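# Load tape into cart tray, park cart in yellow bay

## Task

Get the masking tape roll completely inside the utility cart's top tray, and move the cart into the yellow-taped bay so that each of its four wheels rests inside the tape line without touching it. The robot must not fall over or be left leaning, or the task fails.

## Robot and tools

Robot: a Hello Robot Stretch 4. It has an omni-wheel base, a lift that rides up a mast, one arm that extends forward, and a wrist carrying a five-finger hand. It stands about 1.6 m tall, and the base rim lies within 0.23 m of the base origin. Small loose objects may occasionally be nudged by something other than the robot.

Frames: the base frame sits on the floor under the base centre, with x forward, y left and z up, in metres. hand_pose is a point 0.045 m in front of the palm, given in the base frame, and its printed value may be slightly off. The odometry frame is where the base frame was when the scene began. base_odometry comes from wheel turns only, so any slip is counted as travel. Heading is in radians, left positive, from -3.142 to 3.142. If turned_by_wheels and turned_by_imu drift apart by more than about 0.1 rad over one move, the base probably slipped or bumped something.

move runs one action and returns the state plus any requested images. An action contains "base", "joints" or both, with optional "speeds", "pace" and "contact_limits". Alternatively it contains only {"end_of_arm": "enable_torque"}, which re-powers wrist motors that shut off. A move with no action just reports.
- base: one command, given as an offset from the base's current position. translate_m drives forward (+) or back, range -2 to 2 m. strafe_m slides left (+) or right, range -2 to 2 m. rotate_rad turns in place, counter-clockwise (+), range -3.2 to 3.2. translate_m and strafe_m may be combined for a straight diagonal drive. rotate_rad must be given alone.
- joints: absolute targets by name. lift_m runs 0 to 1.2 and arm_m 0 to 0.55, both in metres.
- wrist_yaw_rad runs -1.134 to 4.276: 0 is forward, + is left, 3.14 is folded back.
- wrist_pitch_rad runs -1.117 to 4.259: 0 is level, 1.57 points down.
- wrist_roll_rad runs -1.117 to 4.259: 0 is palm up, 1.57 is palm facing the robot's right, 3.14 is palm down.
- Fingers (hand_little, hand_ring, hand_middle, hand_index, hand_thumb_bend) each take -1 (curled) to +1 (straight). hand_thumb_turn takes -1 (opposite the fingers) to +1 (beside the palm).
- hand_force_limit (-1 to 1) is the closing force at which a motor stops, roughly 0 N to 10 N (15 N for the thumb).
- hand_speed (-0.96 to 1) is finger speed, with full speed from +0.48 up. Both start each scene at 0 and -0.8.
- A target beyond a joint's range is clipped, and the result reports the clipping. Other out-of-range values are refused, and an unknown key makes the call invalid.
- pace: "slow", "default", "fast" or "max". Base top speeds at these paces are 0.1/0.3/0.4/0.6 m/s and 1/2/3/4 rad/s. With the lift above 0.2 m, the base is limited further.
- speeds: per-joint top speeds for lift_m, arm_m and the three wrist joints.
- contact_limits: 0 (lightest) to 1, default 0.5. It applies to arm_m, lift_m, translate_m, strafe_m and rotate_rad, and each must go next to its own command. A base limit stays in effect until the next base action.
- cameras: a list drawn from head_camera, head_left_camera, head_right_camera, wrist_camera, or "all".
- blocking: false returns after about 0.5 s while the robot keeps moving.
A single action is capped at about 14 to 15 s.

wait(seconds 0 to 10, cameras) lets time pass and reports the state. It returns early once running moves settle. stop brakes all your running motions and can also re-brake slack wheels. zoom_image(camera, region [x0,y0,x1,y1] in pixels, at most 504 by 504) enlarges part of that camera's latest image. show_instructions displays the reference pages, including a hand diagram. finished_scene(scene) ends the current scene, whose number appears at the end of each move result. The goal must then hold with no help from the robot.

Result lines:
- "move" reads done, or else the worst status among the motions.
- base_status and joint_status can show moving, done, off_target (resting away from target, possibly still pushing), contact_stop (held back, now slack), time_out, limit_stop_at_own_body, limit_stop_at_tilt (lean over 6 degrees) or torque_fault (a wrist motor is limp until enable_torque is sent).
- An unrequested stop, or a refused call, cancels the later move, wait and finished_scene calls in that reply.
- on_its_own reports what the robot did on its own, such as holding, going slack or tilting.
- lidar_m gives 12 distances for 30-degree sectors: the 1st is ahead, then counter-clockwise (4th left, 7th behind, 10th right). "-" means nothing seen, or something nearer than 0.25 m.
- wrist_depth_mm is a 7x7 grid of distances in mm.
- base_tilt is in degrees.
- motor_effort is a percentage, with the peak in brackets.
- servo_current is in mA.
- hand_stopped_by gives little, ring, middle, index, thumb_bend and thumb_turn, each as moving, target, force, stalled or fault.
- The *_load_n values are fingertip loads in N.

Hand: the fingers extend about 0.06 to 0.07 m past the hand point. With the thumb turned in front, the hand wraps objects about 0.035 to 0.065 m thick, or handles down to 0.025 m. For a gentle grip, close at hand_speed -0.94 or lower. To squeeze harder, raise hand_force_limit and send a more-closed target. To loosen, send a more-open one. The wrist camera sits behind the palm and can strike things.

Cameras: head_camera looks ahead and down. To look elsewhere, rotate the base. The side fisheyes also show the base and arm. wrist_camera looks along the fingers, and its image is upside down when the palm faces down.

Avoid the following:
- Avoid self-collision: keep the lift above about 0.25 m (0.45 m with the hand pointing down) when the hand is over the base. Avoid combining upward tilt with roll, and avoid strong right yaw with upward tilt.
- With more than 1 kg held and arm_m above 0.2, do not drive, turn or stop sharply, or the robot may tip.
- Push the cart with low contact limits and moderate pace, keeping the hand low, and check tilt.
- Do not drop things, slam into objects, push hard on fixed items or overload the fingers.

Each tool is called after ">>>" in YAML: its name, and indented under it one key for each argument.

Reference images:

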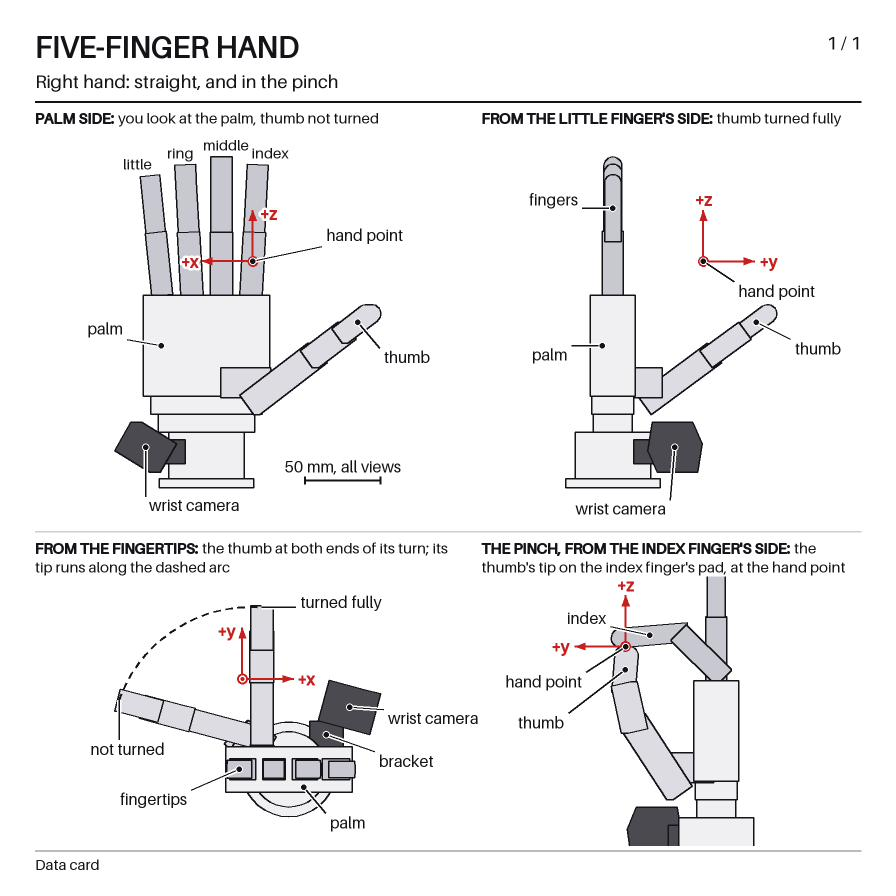

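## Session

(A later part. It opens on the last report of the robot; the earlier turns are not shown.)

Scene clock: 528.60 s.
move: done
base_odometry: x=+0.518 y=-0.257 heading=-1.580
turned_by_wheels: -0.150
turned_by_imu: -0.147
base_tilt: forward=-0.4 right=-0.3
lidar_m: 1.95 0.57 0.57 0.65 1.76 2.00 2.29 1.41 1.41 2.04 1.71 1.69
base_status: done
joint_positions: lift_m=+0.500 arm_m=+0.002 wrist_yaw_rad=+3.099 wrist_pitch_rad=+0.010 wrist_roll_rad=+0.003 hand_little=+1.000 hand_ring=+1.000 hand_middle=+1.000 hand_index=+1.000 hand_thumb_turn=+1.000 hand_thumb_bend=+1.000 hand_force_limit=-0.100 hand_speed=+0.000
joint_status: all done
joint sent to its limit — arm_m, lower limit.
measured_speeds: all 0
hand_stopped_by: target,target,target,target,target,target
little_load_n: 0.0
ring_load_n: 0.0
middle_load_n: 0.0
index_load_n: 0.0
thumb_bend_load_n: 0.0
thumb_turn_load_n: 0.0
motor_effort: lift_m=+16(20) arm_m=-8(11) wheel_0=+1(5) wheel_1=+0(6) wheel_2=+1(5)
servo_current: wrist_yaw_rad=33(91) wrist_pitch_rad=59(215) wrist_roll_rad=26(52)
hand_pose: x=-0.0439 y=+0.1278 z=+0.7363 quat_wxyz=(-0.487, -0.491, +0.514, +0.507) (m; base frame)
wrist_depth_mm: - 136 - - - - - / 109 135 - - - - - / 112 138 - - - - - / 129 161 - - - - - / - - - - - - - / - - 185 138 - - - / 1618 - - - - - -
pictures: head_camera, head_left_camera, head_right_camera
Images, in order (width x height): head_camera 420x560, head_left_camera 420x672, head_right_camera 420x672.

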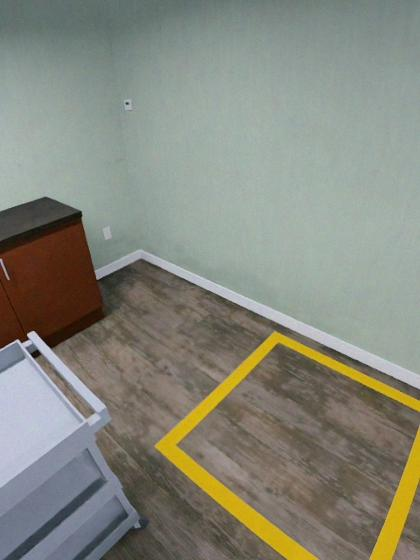

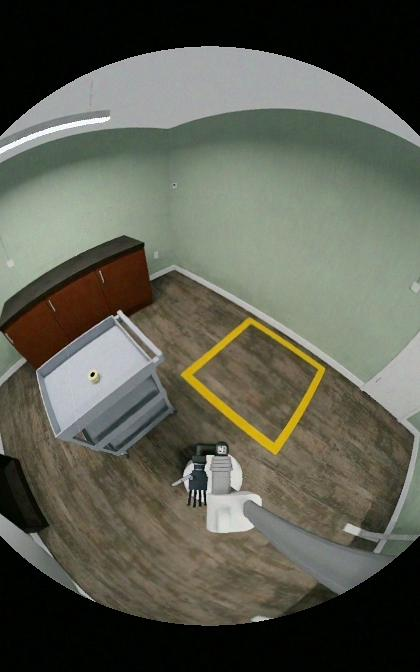

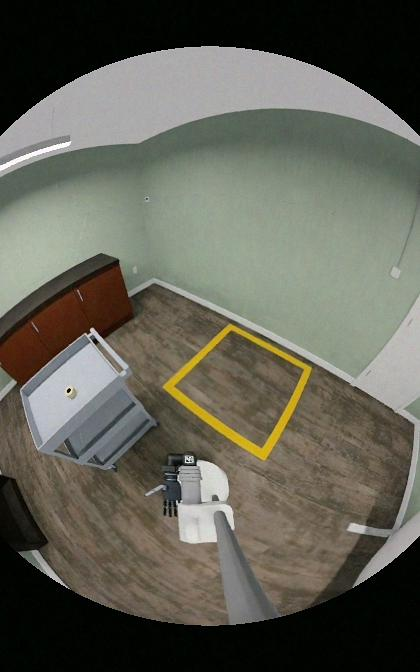

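>>> move:
  base: {"translate_m": -0.5, "strafe_m": 0.45}
  cameras: ["head_camera"]

>>> move:
  base: {"strafe_m": 0.75}
  cameras: ["head_camera"]

>>> move:
  base: {"rotate_rad": -0.73}
  cameras: ["all"]

Scene clock: 647.07 s.
move: done
base_odometry: x=+0.973 y=+0.239 heading=-1.579
turned_by_wheels: +0.000
turned_by_imu: +0.003
base_tilt: forward=-0.3 right=-0.3
lidar_m: 0.71 0.60 1.91 1.24 1.11 1.34 1.55 1.44 1.40 1.61 2.39 2.38
base_status: done
joint_positions: lift_m=+0.500 arm_m=+0.002 wrist_yaw_rad=+3.099 wrist_pitch_rad=+0.010 wrist_roll_rad=+0.003 hand_little=+1.000 hand_ring=+1.000 hand_middle=+1.000 hand_index=+1.000 hand_thumb_turn=+1.000 hand_thumb_bend=+1.000 hand_force_limit=-0.100 hand_speed=+0.000
joint_status: not commanded
measured_speeds: all 0
hand_stopped_by: target,target,target,target,target,target
little_load_n: 0.0
ring_load_n: 0.0
middle_load_n: 0.0
index_load_n: 0.0
thumb_bend_load_n: 0.0
thumb_turn_load_n: 0.0
motor_effort: lift_m=+16(16) arm_m=-8(8) wheel_0=+1(12) wheel_1=+1(6) wheel_2=+0(8)
servo_current: wrist_yaw_rad=39(46) wrist_pitch_rad=59(65) wrist_roll_rad=33(52)
hand_pose: x=-0.0439 y=+0.1278 z=+0.7362 quat_wxyz=(-0.487, -0.491, +0.514, +0.507) (m; base frame)
wrist_depth_mm: - 136 - - - - - / 109 135 - - - - - / 112 138 - - - - - / 129 - - - - - - / - - - - - - - / - - 186 137 - - - / 1618 - - - - - -
pictures: head_camera
Images, in order (width x height): head_camera 420x560.

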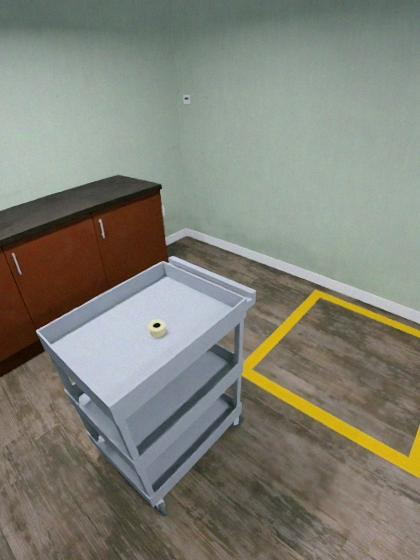

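Scene clock: 650.90 s.
move: done
base_odometry: x=+1.723 y=+0.233 heading=-1.579
turned_by_wheels: +0.000
turned_by_imu: +0.001
base_tilt: forward=-0.4 right=-0.3
lidar_m: 0.82 1.40 1.86 0.64 0.51 0.51 0.97 1.60 1.99 2.24 2.89 0.71
base_status: done
joint_positions: lift_m=+0.500 arm_m=+0.002 wrist_yaw_rad=+3.099 wrist_pitch_rad=+0.010 wrist_roll_rad=+0.003 hand_little=+1.000 hand_ring=+1.000 hand_middle=+1.000 hand_index=+1.000 hand_thumb_turn=+1.000 hand_thumb_bend=+1.000 hand_force_limit=-0.100 hand_speed=+0.000
joint_status: not commanded
measured_speeds: all 0
hand_stopped_by: target,target,target,target,target,target
little_load_n: 0.0
ring_load_n: 0.0
middle_load_n: 0.0
index_load_n: 0.0
thumb_bend_load_n: 0.0
thumb_turn_load_n: 0.0
motor_effort: lift_m=+16(16) arm_m=-8(8) wheel_0=+0(12) wheel_1=-1(12) wheel_2=+0(3)
servo_current: wrist_yaw_rad=39(39) wrist_pitch_rad=59(65) wrist_roll_rad=33(52)
hand_pose: x=-0.0439 y=+0.1278 z=+0.7362 quat_wxyz=(-0.487, -0.491, +0.514, +0.507) (m; base frame)
wrist_depth_mm: - 135 - - - - - / 109 135 - - - - - / 112 138 - - - - - / 129 - - - - - - / - - - - - - - / - - 138 138 - - - / 1537 - - - - - -
pictures: head_camera
Images, in order (width x height): head_camera 420x560.

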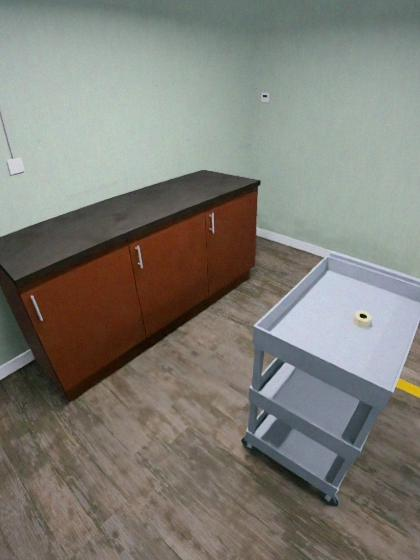

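Scene clock: 652.40 s.
move: done
base_odometry: x=+1.723 y=+0.233 heading=-2.309
turned_by_wheels: -0.730
turned_by_imu: -0.720
base_tilt: forward=-0.4 right=-0.4
lidar_m: 0.72 0.75 1.40 1.39 0.76 0.54 0.50 0.89 1.22 1.97 2.08 2.97
base_status: done
joint_positions: lift_m=+0.500 arm_m=+0.002 wrist_yaw_rad=+3.099 wrist_pitch_rad=+0.010 wrist_roll_rad=+0.003 hand_little=+1.000 hand_ring=+1.000 hand_middle=+1.000 hand_index=+1.000 hand_thumb_turn=+1.000 hand_thumb_bend=+1.000 hand_force_limit=-0.100 hand_speed=+0.000
joint_status: not commanded
measured_speeds: all 0
hand_stopped_by: target,target,target,target,target,target
little_load_n: 0.0
ring_load_n: 0.0
middle_load_n: 0.0
index_load_n: 0.0
thumb_bend_load_n: 0.0
thumb_turn_load_n: 0.0
motor_effort: lift_m=+16(16) arm_m=-8(8) wheel_0=+0(9) wheel_1=-1(8) wheel_2=+0(6)
servo_current: wrist_yaw_rad=39(46) wrist_pitch_rad=59(65) wrist_roll_rad=33(46)
hand_pose: x=-0.0439 y=+0.1278 z=+0.7362 quat_wxyz=(-0.487, -0.491, +0.514, +0.507) (m; base frame)
wrist_depth_mm: - 136 - - - - - / 109 136 - - - - - / 112 138 - - - - - / 129 - - - - - - / - - - - - - - / - - 138 138 - - - / - - - - - - -
pictures: head_camera, head_left_camera, head_right_camera, wrist_camera
Images, in order (width x height): head_camera 420x560, head_left_camera 420x672, head_right_camera 420x672, wrist_camera 616x392.

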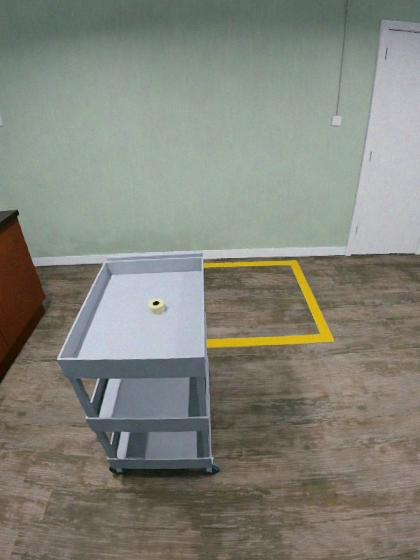

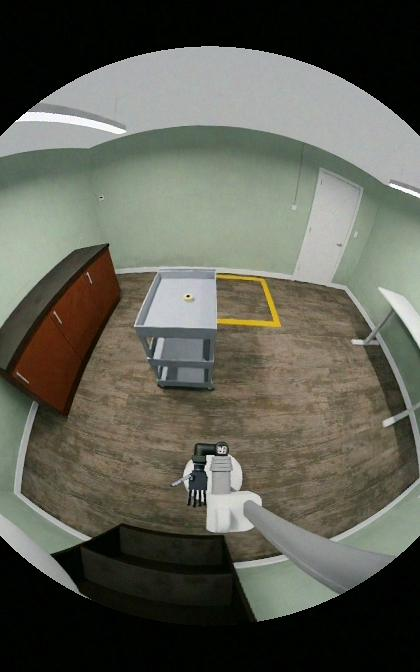

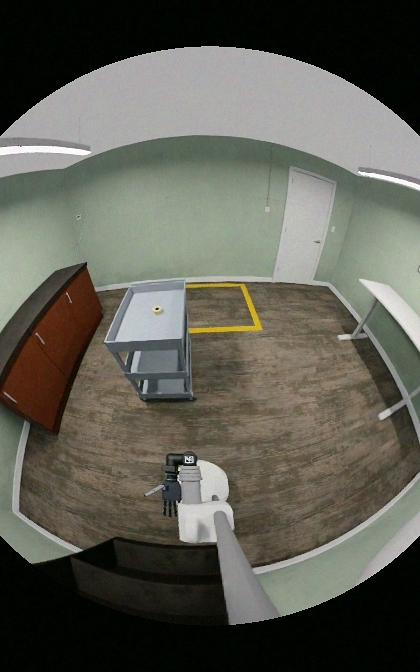

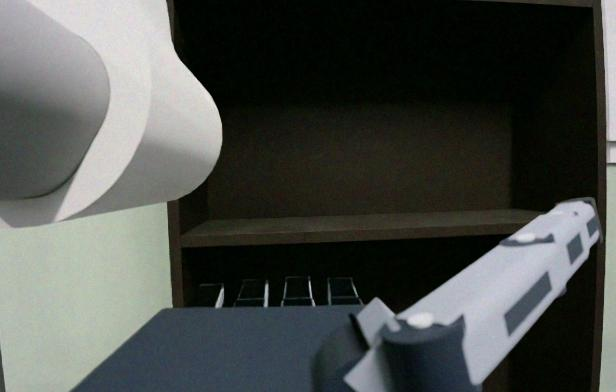

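>>> move:
  joints: {"lift_m": 0.79, "wrist_yaw_rad": 0, "wrist_roll_rad": 3.14}

>>> move:
  base: {"strafe_m": 0.3}
  joints: {"wrist_pitch_rad": 1.57, "arm_m": 0.2}
  cameras: ["all"]

Scene clock: 694.17 s.
move: done
base_odometry: x=+1.723 y=+0.233 heading=-2.309
turned_by_wheels: +0.000
turned_by_imu: +0.001
base_tilt: forward=-0.4 right=-0.4
lidar_m: 0.72 0.76 1.40 1.39 0.77 0.54 0.51 0.87 1.24 1.97 2.08 3.00
base_status: not commanded
joint_positions: lift_m=+0.790 arm_m=+0.002 wrist_yaw_rad=+0.001 wrist_pitch_rad=+0.010 wrist_roll_rad=+3.137 hand_little=+1.000 hand_ring=+1.000 hand_middle=+1.000 hand_index=+1.000 hand_thumb_turn=+1.000 hand_thumb_bend=+1.000 hand_force_limit=-0.100 hand_speed=+0.000
joint_status: all done
measured_speeds: all 0
hand_stopped_by: target,target,target,target,target,target
little_load_n: -0.5
ring_load_n: 0.0
middle_load_n: 0.0
index_load_n: 0.0
thumb_bend_load_n: 0.0
thumb_turn_load_n: -0.5
motor_effort: lift_m=+21(25) arm_m=-8(8) wheel_0=+0(0) wheel_1=-1(1) wheel_2=+0(0)
servo_current: wrist_yaw_rad=39(111) wrist_pitch_rad=52(65) wrist_roll_rad=33(104)
hand_pose: x=+0.3938 y=-0.0565 z=+0.9054 quat_wxyz=(-0.497, +0.504, -0.501, +0.498) (m; base frame)
wrist_depth_mm: - - - - - 991 1983 / - - - - - - - / - - - - 544 - - / - - - - - - - / - - - - - - - / - - 185 138 - - - / - - - - - - -
pictures: none

Scene clock: 696.50 s.
move: done
base_odometry: x=+1.945 y=+0.031 heading=-2.309
turned_by_wheels: +0.000
turned_by_imu: +0.000
base_tilt: forward=-0.3 right=-0.4
lidar_m: 0.71 1.51 1.10 1.15 1.14 0.56 0.50 0.55 1.19 2.26 2.37 0.72
base_status: done
joint_positions: lift_m=+0.790 arm_m=+0.200 wrist_yaw_rad=+0.001 wrist_pitch_rad=+1.567 wrist_roll_rad=+3.138 hand_little=+1.000 hand_ring=+1.000 hand_middle=+1.000 hand_index=+1.000 hand_thumb_turn=+1.000 hand_thumb_bend=+1.000 hand_force_limit=-0.100 hand_speed=+0.000
joint_status: all done
measured_speeds: all 0
hand_stopped_by: target,target,target,target,target,target
little_load_n: 0.0
ring_load_n: 0.0
middle_load_n: 0.0
index_load_n: 0.0
thumb_bend_load_n: 0.0
thumb_turn_load_n: 0.0
motor_effort: lift_m=+20(21) arm_m=+8(12) wheel_0=+0(11) wheel_1=-1(10) wheel_2=+1(3)
servo_current: wrist_yaw_rad=46(46) wrist_pitch_rad=39(98) wrist_roll_rad=26(46)
hand_pose: x=+0.3111 y=-0.0569 z=+0.7464 quat_wxyz=(-0.001, +0.709, -0.705, +0.001) (m; base frame)
wrist_depth_mm: 878 891 891 683 691 917 931 / 891 878 891 691 691 904 931 / 878 891 891 904 904 946 917 / 904 904 904 917 917 917 946 / 891 904 904 904 904 917 - / 878 891 185 138 917 - - / 904 - - - - - -
pictures: head_camera, head_left_camera, head_right_camera, wrist_camera
Images, in order (width x height): head_camera 420x560, head_left_camera 420x672, head_right_camera 420x672, wrist_camera 616x392.

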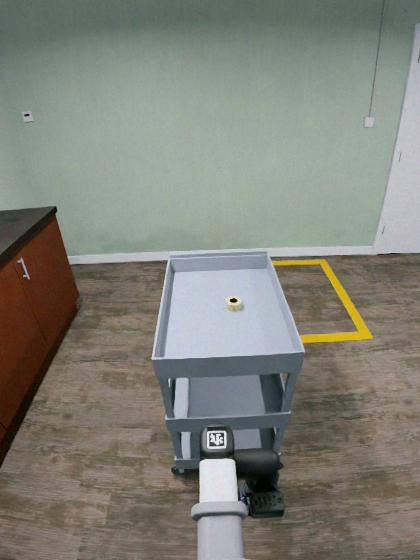

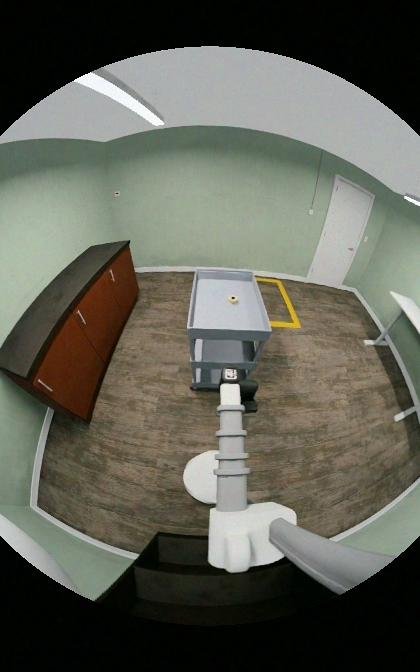

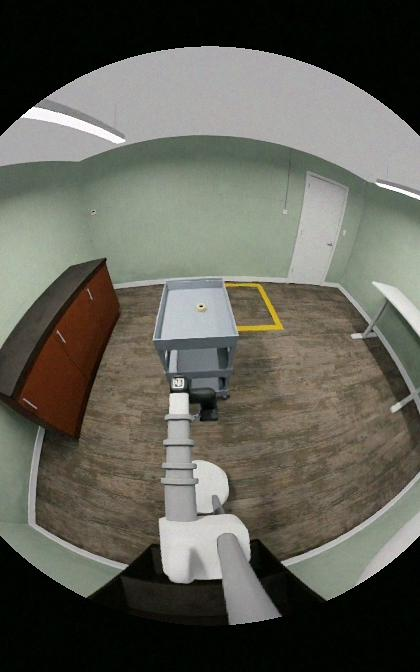

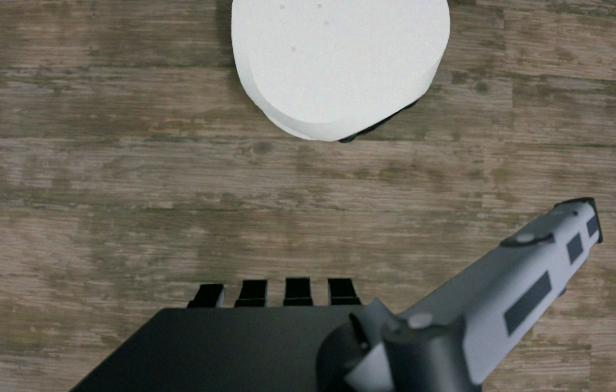

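>>> move:
  base: {"rotate_rad": 0.05}

>>> move:
  base: {"translate_m": 0.24, "strafe_m": -0.03}
  cameras: ["all"]

Scene clock: 717.17 s.
move: done
base_odometry: x=+1.945 y=+0.031 heading=-2.259
turned_by_wheels: +0.050
turned_by_imu: +0.050
base_tilt: forward=-0.3 right=-0.4
lidar_m: 0.70 1.44 1.11 1.44 1.10 0.53 0.52 0.54 1.28 2.27 2.44 0.71
base_status: done
joint_positions: lift_m=+0.790 arm_m=+0.200 wrist_yaw_rad=+0.001 wrist_pitch_rad=+1.567 wrist_roll_rad=+3.138 hand_little=+1.000 hand_ring=+1.000 hand_middle=+1.000 hand_index=+1.000 hand_thumb_turn=+1.000 hand_thumb_bend=+1.000 hand_force_limit=-0.100 hand_speed=+0.000
joint_status: not commanded
measured_speeds: all 0
hand_stopped_by: target,target,target,target,target,target
little_load_n: 0.0
ring_load_n: 0.0
middle_load_n: 0.0
index_load_n: 0.0
thumb_bend_load_n: 0.0
thumb_turn_load_n: 0.0
motor_effort: lift_m=+20(20) arm_m=+8(9) wheel_0=+0(7) wheel_1=-1(4) wheel_2=+1(4)
servo_current: wrist_yaw_rad=33(39) wrist_pitch_rad=39(46) wrist_roll_rad=33(46)
hand_pose: x=+0.3111 y=-0.0569 z=+0.7464 quat_wxyz=(-0.001, +0.709, -0.705, +0.001) (m; base frame)
wrist_depth_mm: 878 878 891 683 691 917 917 / 891 904 904 691 691 904 917 / 878 904 891 904 917 931 931 / 891 891 904 917 917 917 931 / 891 891 917 917 917 917 - / 891 917 185 138 917 - - / 891 - - - - - -
pictures: none

Scene clock: 719.40 s.
move: done
base_odometry: x=+1.769 y=-0.135 heading=-2.259
turned_by_wheels: +0.000
turned_by_imu: -0.001
base_tilt: forward=-0.4 right=-0.4
lidar_m: 0.48 0.51 1.09 1.07 1.45 0.79 0.75 0.77 1.66 2.25 2.35 0.50
base_status: done
joint_positions: lift_m=+0.790 arm_m=+0.200 wrist_yaw_rad=+0.001 wrist_pitch_rad=+1.567 wrist_roll_rad=+3.138 hand_little=+1.000 hand_ring=+1.000 hand_middle=+1.000 hand_index=+1.000 hand_thumb_turn=+1.000 hand_thumb_bend=+1.000 hand_force_limit=-0.100 hand_speed=+0.000
joint_status: not commanded
measured_speeds: all 0
hand_stopped_by: target,target,target,target,target,target
little_load_n: 0.0
ring_load_n: 0.0
middle_load_n: 0.0
index_load_n: 0.0
thumb_bend_load_n: 0.0
thumb_turn_load_n: 0.0
motor_effort: lift_m=+20(20) arm_m=+8(9) wheel_0=+1(9) wheel_1=+0(7) wheel_2=+2(10)
servo_current: wrist_yaw_rad=39(46) wrist_pitch_rad=46(52) wrist_roll_rad=39(46)
hand_pose: x=+0.3110 y=-0.0569 z=+0.7464 quat_wxyz=(-0.001, +0.709, -0.705, +0.001) (m; base frame)
wrist_depth_mm: 891 891 891 683 691 917 917 / 891 904 904 691 699 917 931 / 891 891 891 904 904 917 931 / 891 904 917 904 904 917 931 / 891 891 904 917 931 917 - / 891 904 138 137 - - - / 878 - - - - - -
pictures: head_camera, head_left_camera, head_right_camera, wrist_camera
Images, in order (width x height): head_camera 420x560, head_left_camera 420x672, head_right_camera 420x672, wrist_camera 616x392.

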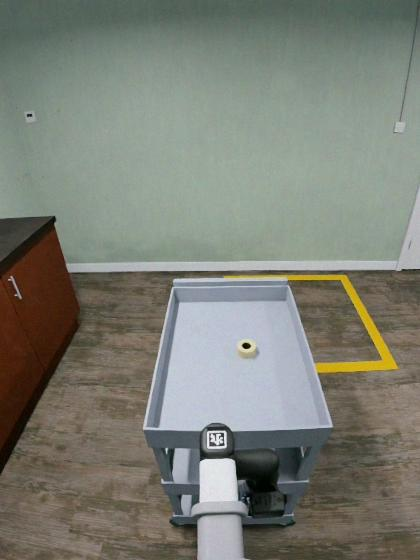

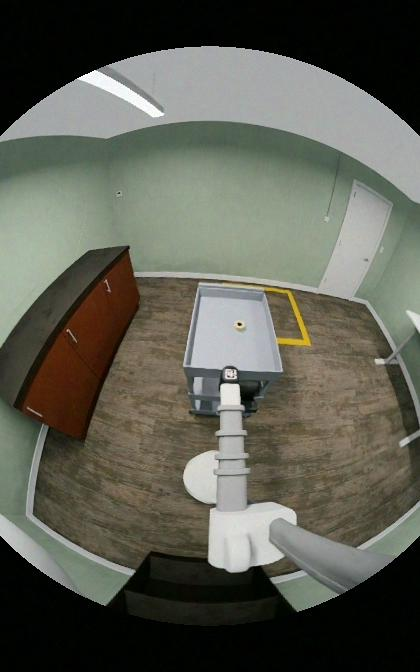

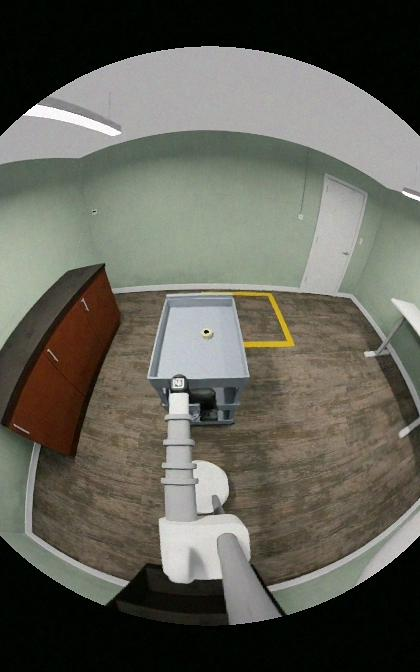

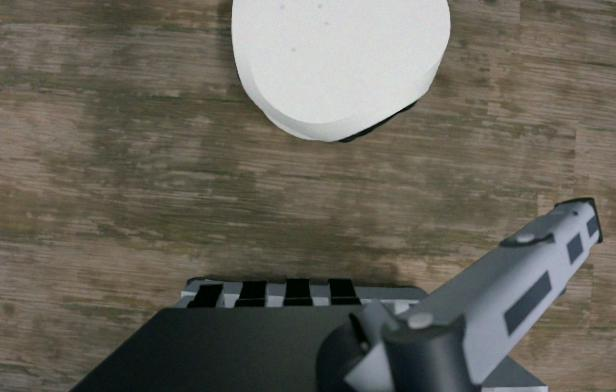

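>>> move:
  base: {"translate_m": 0.3}
  pace: "slow"
  cameras: ["head_camera", "head_left_camera"]

Scene clock: 732.83 s.
move: done
base_odometry: x=+1.578 y=-0.367 heading=-2.259
turned_by_wheels: +0.000
turned_by_imu: +0.000
base_tilt: forward=-0.4 right=-0.4
lidar_m: 0.36 0.40 1.07 1.03 1.77 1.10 1.06 1.11 2.10 2.27 2.40 0.38
base_status: done
joint_positions: lift_m=+0.790 arm_m=+0.200 wrist_yaw_rad=-0.002 wrist_pitch_rad=+1.572 wrist_roll_rad=+3.138 hand_little=+1.000 hand_ring=+1.000 hand_middle=+1.000 hand_index=+1.000 hand_thumb_turn=+1.000 hand_thumb_bend=+1.000 hand_force_limit=-0.100 hand_speed=+0.000
joint_status: not commanded
measured_speeds: all 0
hand_stopped_by: target,target,target,target,target,target
little_load_n: 0.0
ring_load_n: 0.0
middle_load_n: 0.0
index_load_n: 0.0
thumb_bend_load_n: 0.0
thumb_turn_load_n: 0.0
motor_effort: lift_m=+20(20) arm_m=+8(9) wheel_0=+0(9) wheel_1=+2(6) wheel_2=-1(12)
servo_current: wrist_yaw_rad=33(46) wrist_pitch_rad=46(46) wrist_roll_rad=26(46)
hand_pose: x=+0.3098 y=-0.0567 z=+0.7467 quat_wxyz=(+0.000, +0.708, -0.707, +0.000) (m; base frame)
wrist_depth_mm: 891 891 891 691 699 917 917 / 891 904 904 691 699 917 931 / 891 904 904 854 917 917 931 / 891 904 904 904 917 917 931 / 878 904 891 - 917 917 - / - 427 138 137 - - - / 891 - - - - - -
pictures: head_camera, head_left_camera
Images, in order (width x height): head_camera 420x560, head_left_camera 420x672.

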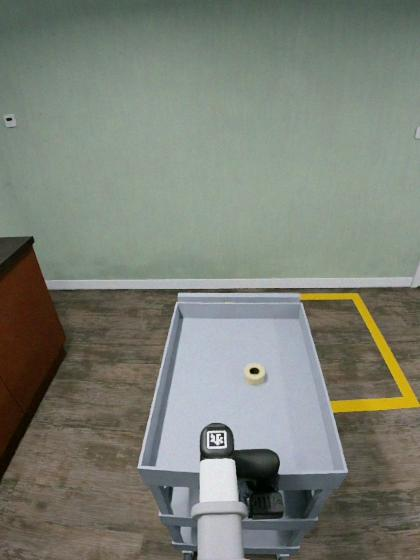

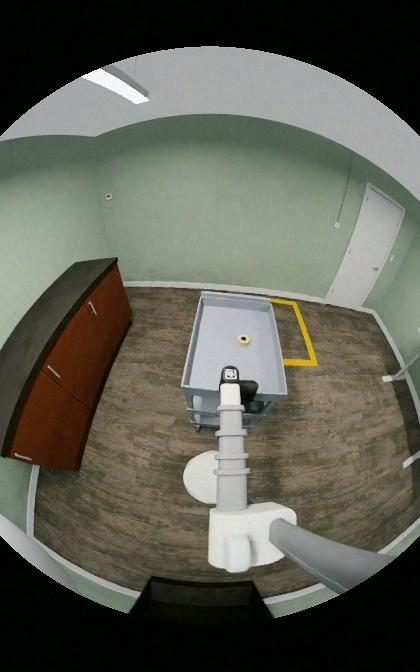

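>>> move:
  base: {"translate_m": 0.6}
  pace: "slow"
  cameras: ["head_camera", "head_left_camera"]

Scene clock: 744.00 s.
move: done
base_odometry: x=+1.197 y=-0.830 heading=-2.259
turned_by_wheels: +0.000
turned_by_imu: -0.002
base_tilt: forward=-0.4 right=-0.4
lidar_m: 0.36 0.39 1.04 1.00 1.09 1.73 1.65 2.09 2.35 2.28 2.39 0.39
base_status: done
joint_positions: lift_m=+0.790 arm_m=+0.200 wrist_yaw_rad=-0.002 wrist_pitch_rad=+1.572 wrist_roll_rad=+3.138 hand_little=+1.000 hand_ring=+1.000 hand_middle=+1.000 hand_index=+1.000 hand_thumb_turn=+1.000 hand_thumb_bend=+1.000 hand_force_limit=-0.100 hand_speed=+0.000
joint_status: not commanded
measured_speeds: all 0
hand_stopped_by: target,target,target,target,target,target
little_load_n: 0.0
ring_load_n: 0.0
middle_load_n: 0.0
index_load_n: 0.0
thumb_bend_load_n: 0.0
thumb_turn_load_n: 0.0
motor_effort: lift_m=+20(20) arm_m=+8(9) wheel_0=+1(10) wheel_1=+2(6) wheel_2=-1(9)
servo_current: wrist_yaw_rad=33(46) wrist_pitch_rad=46(52) wrist_roll_rad=33(46)
hand_pose: x=+0.3098 y=-0.0567 z=+0.7467 quat_wxyz=(+0.000, +0.708, -0.706, +0.000) (m; base frame)
wrist_depth_mm: 891 904 904 691 691 917 931 / 891 904 904 691 699 904 931 / 891 904 904 866 917 931 946 / 891 904 904 904 917 931 931 / 891 878 750 904 917 931 - / - 413 138 138 - - - / 891 - - - - - -
pictures: head_camera, head_left_camera
Images, in order (width x height): head_camera 420x560, head_left_camera 420x672.

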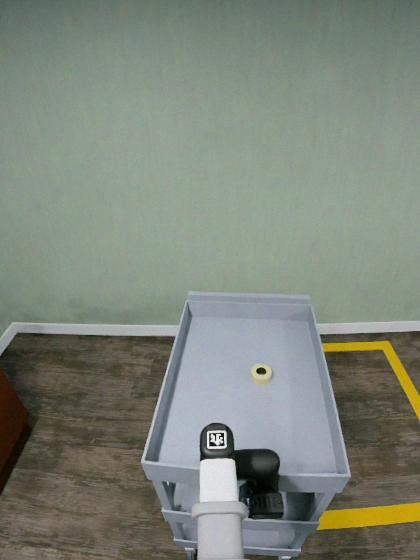

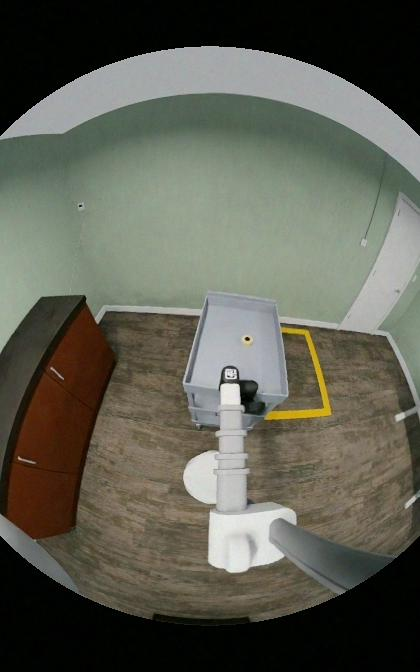

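>>> move:
  base: {"translate_m": 0.47}
  pace: "slow"
  cameras: ["head_camera", "head_left_camera"]

Scene clock: 762.47 s.
move: done
base_odometry: x=+0.899 y=-1.193 heading=-2.259
turned_by_wheels: +0.000
turned_by_imu: -0.001
base_tilt: forward=-0.3 right=-0.4
lidar_m: 0.38 0.41 0.99 0.96 1.03 1.52 2.16 2.60 2.38 2.33 1.73 0.38
base_status: done
joint_positions: lift_m=+0.790 arm_m=+0.200 wrist_yaw_rad=-0.002 wrist_pitch_rad=+1.572 wrist_roll_rad=+3.138 hand_little=+1.000 hand_ring=+1.000 hand_middle=+1.000 hand_index=+1.000 hand_thumb_turn=+1.000 hand_thumb_bend=+1.000 hand_force_limit=-0.100 hand_speed=+0.000
joint_status: not commanded
measured_speeds: all 0
hand_stopped_by: target,target,target,target,target,target
little_load_n: 0.0
ring_load_n: 0.0
middle_load_n: 0.0
index_load_n: 0.0
thumb_bend_load_n: 0.0
thumb_turn_load_n: 0.0
motor_effort: lift_m=+20(20) arm_m=+8(9) wheel_0=+1(10) wheel_1=+2(7) wheel_2=-2(8)
servo_current: wrist_yaw_rad=39(46) wrist_pitch_rad=33(52) wrist_roll_rad=33(46)
hand_pose: x=+0.3099 y=-0.0567 z=+0.7467 quat_wxyz=(+0.000, +0.708, -0.706, +0.000) (m; base frame)
wrist_depth_mm: 891 904 904 691 699 931 917 / 891 904 732 691 699 917 917 / 891 891 904 866 904 917 931 / 891 891 904 904 904 917 917 / 891 891 691 904 904 931 - / - 427 138 137 - - - / 891 - - - - - -
pictures: head_camera, head_left_camera
Images, in order (width x height): head_camera 420x560, head_left_camera 420x672.

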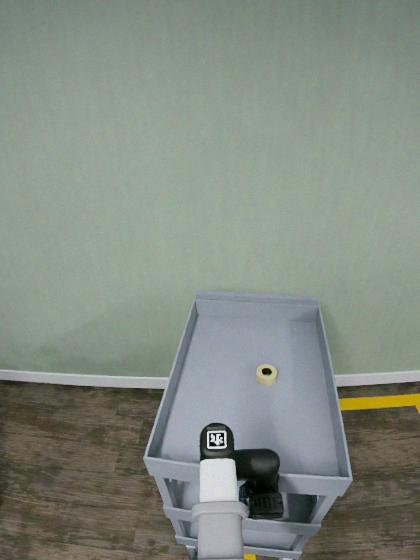

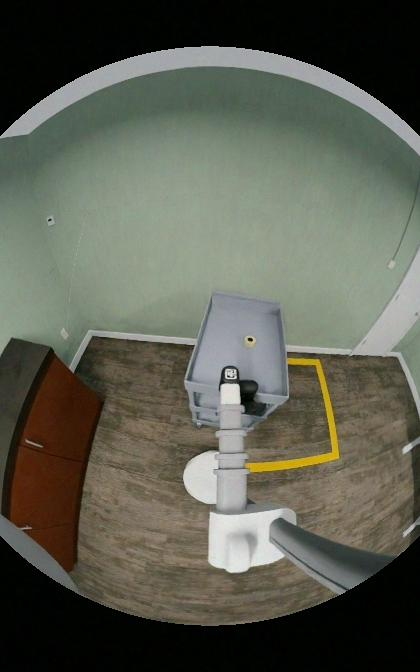

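>>> move:
  base: {"translate_m": -0.25}
  cameras: ["head_camera"]

>>> move:
  base: {"strafe_m": 0.6}
  cameras: ["head_camera"]

>>> move:
  base: {"translate_m": 1.04}
  cameras: ["head_camera"]

>>> move:
  base: {"rotate_rad": -1.57}
  cameras: ["all"]

Scene clock: 793.57 s.
move: done
base_odometry: x=+1.058 y=-1.000 heading=-2.259
turned_by_wheels: +0.000
turned_by_imu: +0.002
base_tilt: forward=-0.4 right=-0.4
lidar_m: 0.63 1.62 1.02 0.99 1.07 2.24 1.90 2.33 2.36 2.29 2.10 0.62
base_status: done
joint_positions: lift_m=+0.790 arm_m=+0.200 wrist_yaw_rad=-0.001 wrist_pitch_rad=+1.572 wrist_roll_rad=+3.138 hand_little=+1.000 hand_ring=+1.000 hand_middle=+1.000 hand_index=+1.000 hand_thumb_turn=+1.000 hand_thumb_bend=+1.000 hand_force_limit=-0.100 hand_speed=+0.000
joint_status: not commanded
measured_speeds: all 0
hand_stopped_by: target,target,target,target,target,target
little_load_n: 0.0
ring_load_n: 0.0
middle_load_n: 0.0
index_load_n: 0.0
thumb_bend_load_n: 0.0
thumb_turn_load_n: 0.0
motor_effort: lift_m=+20(20) arm_m=+8(9) wheel_0=+0(8) wheel_1=-2(8) wheel_2=-2(9)
servo_current: wrist_yaw_rad=33(46) wrist_pitch_rad=39(46) wrist_roll_rad=33(46)
hand_pose: x=+0.3099 y=-0.0567 z=+0.7467 quat_wxyz=(+0.000, +0.708, -0.706, +0.000) (m; base frame)
wrist_depth_mm: 891 891 891 691 691 917 917 / 878 891 891 691 699 931 917 / 891 891 904 866 904 917 931 / 891 904 891 917 904 931 917 / 891 891 917 904 917 917 - / 891 891 185 137 917 - - / 891 - - - - - -
pictures: head_camera
Images, in order (width x height): head_camera 420x560.

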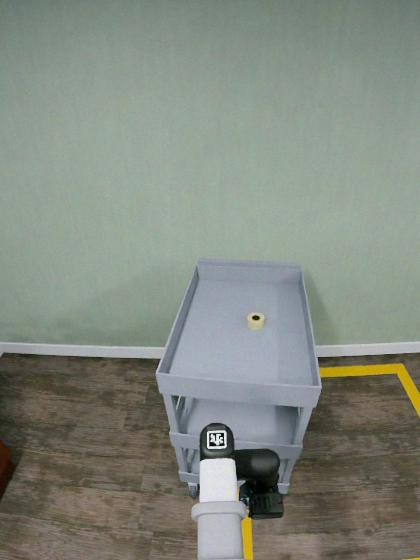

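Scene clock: 796.90 s.
move: done
base_odometry: x=+1.521 y=-1.381 heading=-2.259
turned_by_wheels: +0.000
turned_by_imu: +0.000
base_tilt: forward=-0.3 right=-0.3
lidar_m: 1.53 0.54 0.41 0.39 0.44 0.65 1.88 1.99 3.00 2.86 0.92 0.78
base_status: done
joint_positions: lift_m=+0.790 arm_m=+0.200 wrist_yaw_rad=-0.001 wrist_pitch_rad=+1.572 wrist_roll_rad=+3.138 hand_little=+1.000 hand_ring=+1.000 hand_middle=+1.000 hand_index=+1.000 hand_thumb_turn=+1.000 hand_thumb_bend=+1.000 hand_force_limit=-0.100 hand_speed=+0.000
joint_status: not commanded
measured_speeds: all 0
hand_stopped_by: target,target,target,target,target,target
little_load_n: 0.0
ring_load_n: 0.0
middle_load_n: 0.0
index_load_n: 0.0
thumb_bend_load_n: 0.0
thumb_turn_load_n: 0.0
motor_effort: lift_m=+20(20) arm_m=+8(9) wheel_0=+2(13) wheel_1=-2(10) wheel_2=-1(3)
servo_current: wrist_yaw_rad=33(46) wrist_pitch_rad=46(46) wrist_roll_rad=33(52)
hand_pose: x=+0.3099 y=-0.0567 z=+0.7467 quat_wxyz=(+0.000, +0.708, -0.706, +0.000) (m; base frame)
wrist_depth_mm: 891 904 891 691 699 917 723 / 878 904 904 691 699 917 723 / 878 891 904 904 917 917 715 / 891 891 904 904 904 931 759 / 891 904 904 904 917 904 - / 891 904 186 138 917 - - / 891 - - - - - -
pictures: head_camera
Images, in order (width x height): head_camera 420x560.

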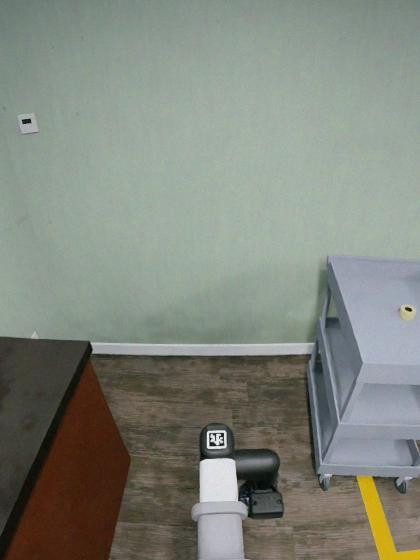

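Scene clock: 801.87 s.
move: done
base_odometry: x=+0.861 y=-2.185 heading=-2.259
turned_by_wheels: +0.000
turned_by_imu: -0.005
base_tilt: forward=-0.4 right=-0.4
lidar_m: 0.50 0.56 0.78 0.91 0.45 0.54 1.87 3.20 0.47 0.45 0.52 0.50
base_status: done
joint_positions: lift_m=+0.790 arm_m=+0.200 wrist_yaw_rad=-0.001 wrist_pitch_rad=+1.572 wrist_roll_rad=+3.138 hand_little=+1.000 hand_ring=+1.000 hand_middle=+1.000 hand_index=+1.000 hand_thumb_turn=+1.000 hand_thumb_bend=+1.000 hand_force_limit=-0.100 hand_speed=+0.000
joint_status: not commanded
measured_speeds: all 0
hand_stopped_by: target,target,target,target,target,target
little_load_n: 0.0
ring_load_n: 0.0
middle_load_n: 0.0
index_load_n: 0.0
thumb_bend_load_n: 0.0
thumb_turn_load_n: 0.0
motor_effort: lift_m=+20(20) arm_m=+8(8) wheel_0=-1(10) wheel_1=+1(7) wheel_2=+2(10)
servo_current: wrist_yaw_rad=39(46) wrist_pitch_rad=39(52) wrist_roll_rad=33(46)
hand_pose: x=+0.3099 y=-0.0567 z=+0.7467 quat_wxyz=(+0.000, +0.708, -0.706, +0.000) (m; base frame)
wrist_depth_mm: - 891 891 691 699 917 917 / 699 917 904 691 699 917 931 / 715 891 904 917 904 917 931 / 891 891 891 904 917 917 931 / 891 891 904 904 917 917 - / - - 138 138 - - - / - - - - - - -
pictures: head_camera
Images, in order (width x height): head_camera 420x560.

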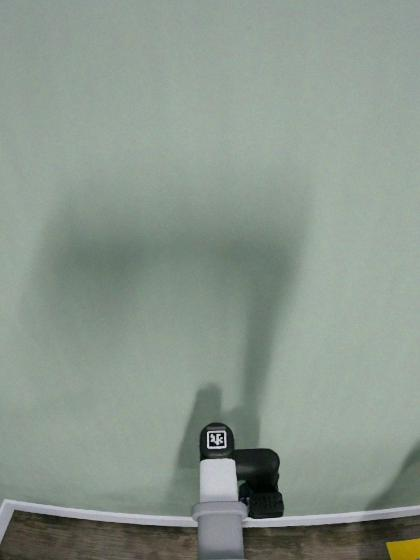

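Scene clock: 803.93 s.
move: done
base_odometry: x=+0.860 y=-2.185 heading=+2.454
turned_by_wheels: -1.570
turned_by_imu: -1.549
base_tilt: forward=-0.4 right=-0.3
lidar_m: 0.47 0.51 0.54 0.50 0.55 0.77 0.92 0.45 0.53 1.83 3.08 0.48
base_status: done
joint_positions: lift_m=+0.790 arm_m=+0.200 wrist_yaw_rad=-0.001 wrist_pitch_rad=+1.572 wrist_roll_rad=+3.138 hand_little=+1.000 hand_ring=+1.000 hand_middle=+1.000 hand_index=+1.000 hand_thumb_turn=+1.000 hand_thumb_bend=+1.000 hand_force_limit=-0.100 hand_speed=+0.000
joint_status: not commanded
measured_speeds: all 0
hand_stopped_by: target,target,target,target,target,target
little_load_n: 0.0
ring_load_n: 0.0
middle_load_n: 0.0
index_load_n: 0.0
thumb_bend_load_n: 0.0
thumb_turn_load_n: 0.0
motor_effort: lift_m=+20(20) arm_m=+8(8) wheel_0=-1(10) wheel_1=+0(8) wheel_2=+0(9)
servo_current: wrist_yaw_rad=39(46) wrist_pitch_rad=33(52) wrist_roll_rad=26(46)
hand_pose: x=+0.3100 y=-0.0568 z=+0.7467 quat_wxyz=(+0.000, +0.708, -0.706, +0.000) (m; base frame)
wrist_depth_mm: 878 904 904 683 699 917 - / 878 904 904 683 699 917 931 / 891 904 904 904 917 917 917 / 891 904 904 904 917 931 917 / 891 891 904 917 917 917 - / 891 554 138 138 - - - / - - - - - - -
pictures: head_camera, head_left_camera, head_right_camera, wrist_camera
Images, in order (width x height): head_camera 420x560, head_left_camera 420x672, head_right_camera 420x672, wrist_camera 616x392.

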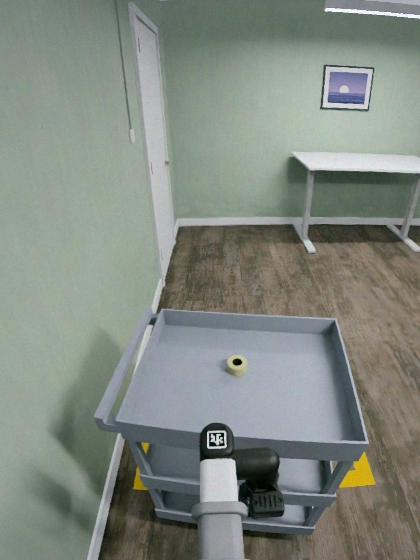

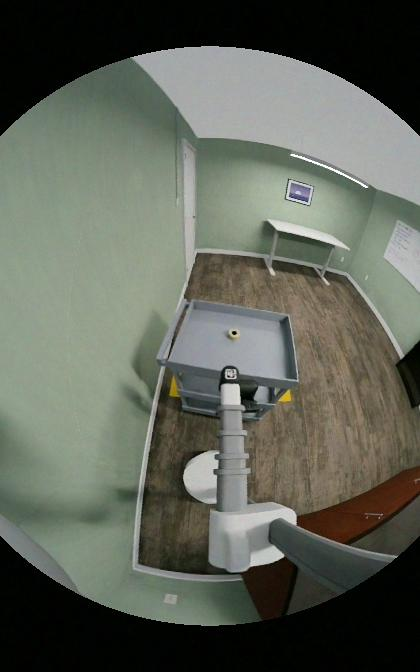

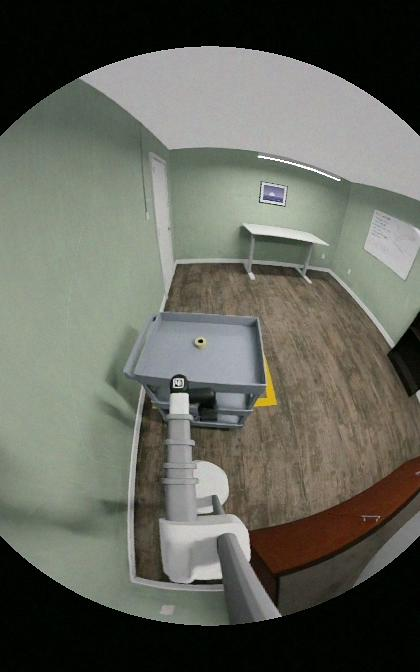

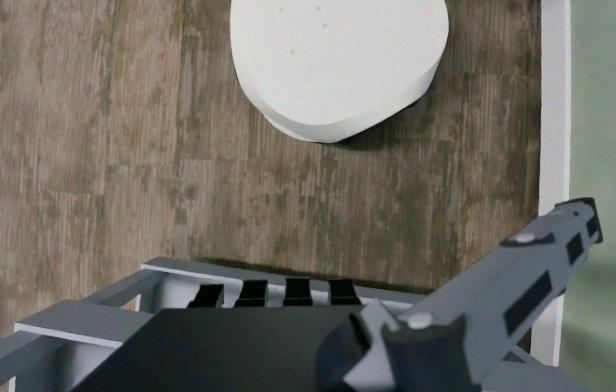

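>>> zoom_image:
  camera: "head_camera"
  region: [80, 400, 420, 560]

Scaled by 1.482 from the camera's 420x560 image, which has a finer 1200x1600 frame.

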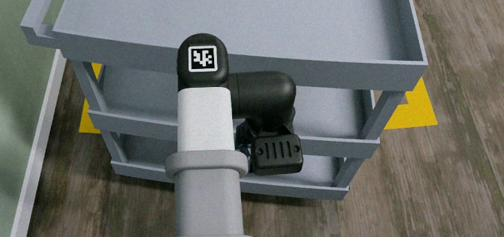

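>>> move:
  base: {"strafe_m": -0.06}

>>> move:
  base: {"translate_m": 0.42}
  pace: "slow"
  cameras: ["head_camera", "head_left_camera", "head_right_camera"]

Scene clock: 831.73 s.
move: done
base_odometry: x=+0.899 y=-2.138 heading=+2.454
turned_by_wheels: +0.000
turned_by_imu: +0.001
base_tilt: forward=-0.4 right=-0.3
lidar_m: 0.46 0.50 0.58 0.57 0.62 0.88 0.73 0.42 0.56 1.82 2.99 0.47
base_status: done
joint_positions: lift_m=+0.790 arm_m=+0.200 wrist_yaw_rad=-0.001 wrist_pitch_rad=+1.572 wrist_roll_rad=+3.138 hand_little=+1.000 hand_ring=+1.000 hand_middle=+1.000 hand_index=+1.000 hand_thumb_turn=+1.000 hand_thumb_bend=+1.000 hand_force_limit=-0.100 hand_speed=+0.000
joint_status: not commanded
measured_speeds: all 0
hand_stopped_by: target,target,target,target,target,target
little_load_n: 0.0
ring_load_n: 0.0
middle_load_n: 0.0
index_load_n: 0.0
thumb_bend_load_n: 0.0
thumb_turn_load_n: 0.0
motor_effort: lift_m=+20(20) arm_m=+8(8) wheel_0=-2(9) wheel_1=+1(8) wheel_2=+0(2)
servo_current: wrist_yaw_rad=33(46) wrist_pitch_rad=46(46) wrist_roll_rad=39(52)
hand_pose: x=+0.3100 y=-0.0568 z=+0.7467 quat_wxyz=(+0.000, +0.708, -0.706, +0.000) (m; base frame)
wrist_depth_mm: 891 891 904 691 691 931 917 / 878 891 891 691 699 917 931 / 891 891 904 917 917 917 931 / 878 891 904 917 917 917 946 / 891 891 904 904 904 917 - / 891 904 138 138 - - - / 319 - - - - - -
pictures: none

Scene clock: 837.23 s.
move: done
base_odometry: x=+0.574 y=-1.872 heading=+2.454
turned_by_wheels: +0.000
turned_by_imu: -0.001
base_tilt: forward=-0.4 right=-0.4
lidar_m: 0.33 0.32 0.37 0.55 0.61 0.83 0.83 0.83 1.19 2.87 3.35 0.42
base_status: done
joint_positions: lift_m=+0.790 arm_m=+0.200 wrist_yaw_rad=-0.002 wrist_pitch_rad=+1.572 wrist_roll_rad=+3.138 hand_little=+1.000 hand_ring=+1.000 hand_middle=+1.000 hand_index=+1.000 hand_thumb_turn=+1.000 hand_thumb_bend=+1.000 hand_force_limit=-0.100 hand_speed=+0.000
joint_status: not commanded
measured_speeds: all 0
hand_stopped_by: target,target,target,target,target,target
little_load_n: 0.0
ring_load_n: 0.0
middle_load_n: 0.0
index_load_n: 0.0
thumb_bend_load_n: -0.5
thumb_turn_load_n: 0.0
motor_effort: lift_m=+20(20) arm_m=+8(8) wheel_0=+0(10) wheel_1=+2(8) wheel_2=-3(11)
servo_current: wrist_yaw_rad=39(46) wrist_pitch_rad=39(52) wrist_roll_rad=33(46)
hand_pose: x=+0.3098 y=-0.0567 z=+0.7467 quat_wxyz=(+0.000, +0.708, -0.707, +0.000) (m; base frame)
wrist_depth_mm: 891 904 891 691 699 917 931 / 904 904 904 699 699 917 917 / 891 904 904 854 917 917 917 / 891 891 904 891 917 459 - / 891 891 891 691 - - - / 891 904 138 138 - - - / 891 - - - - - -
pictures: head_camera, head_left_camera, head_right_camera
Images, in order (width x height): head_camera 420x560, head_left_camera 420x672, head_right_camera 420x672.

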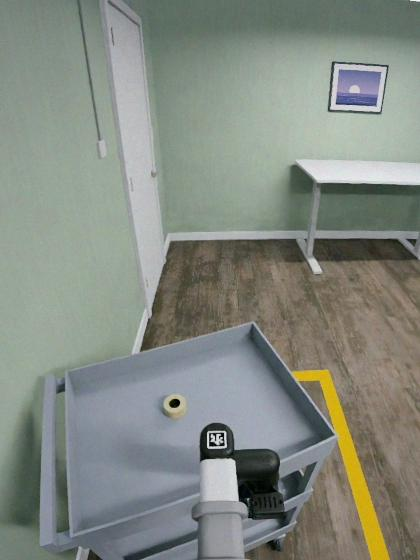

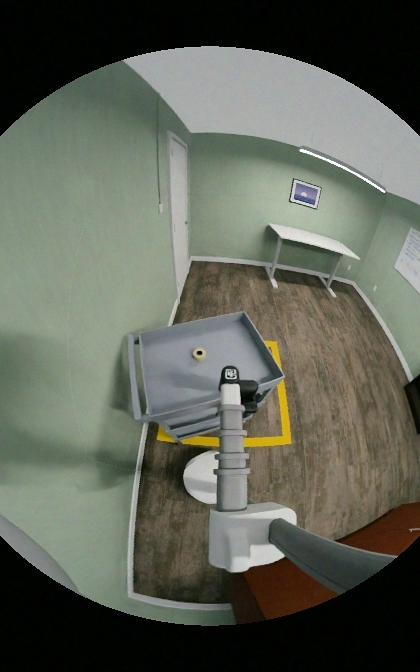

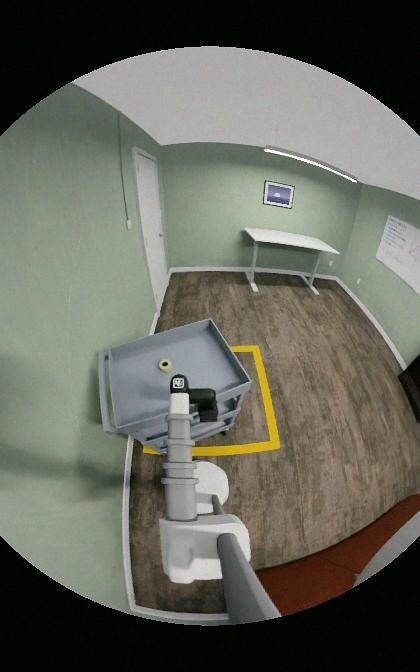

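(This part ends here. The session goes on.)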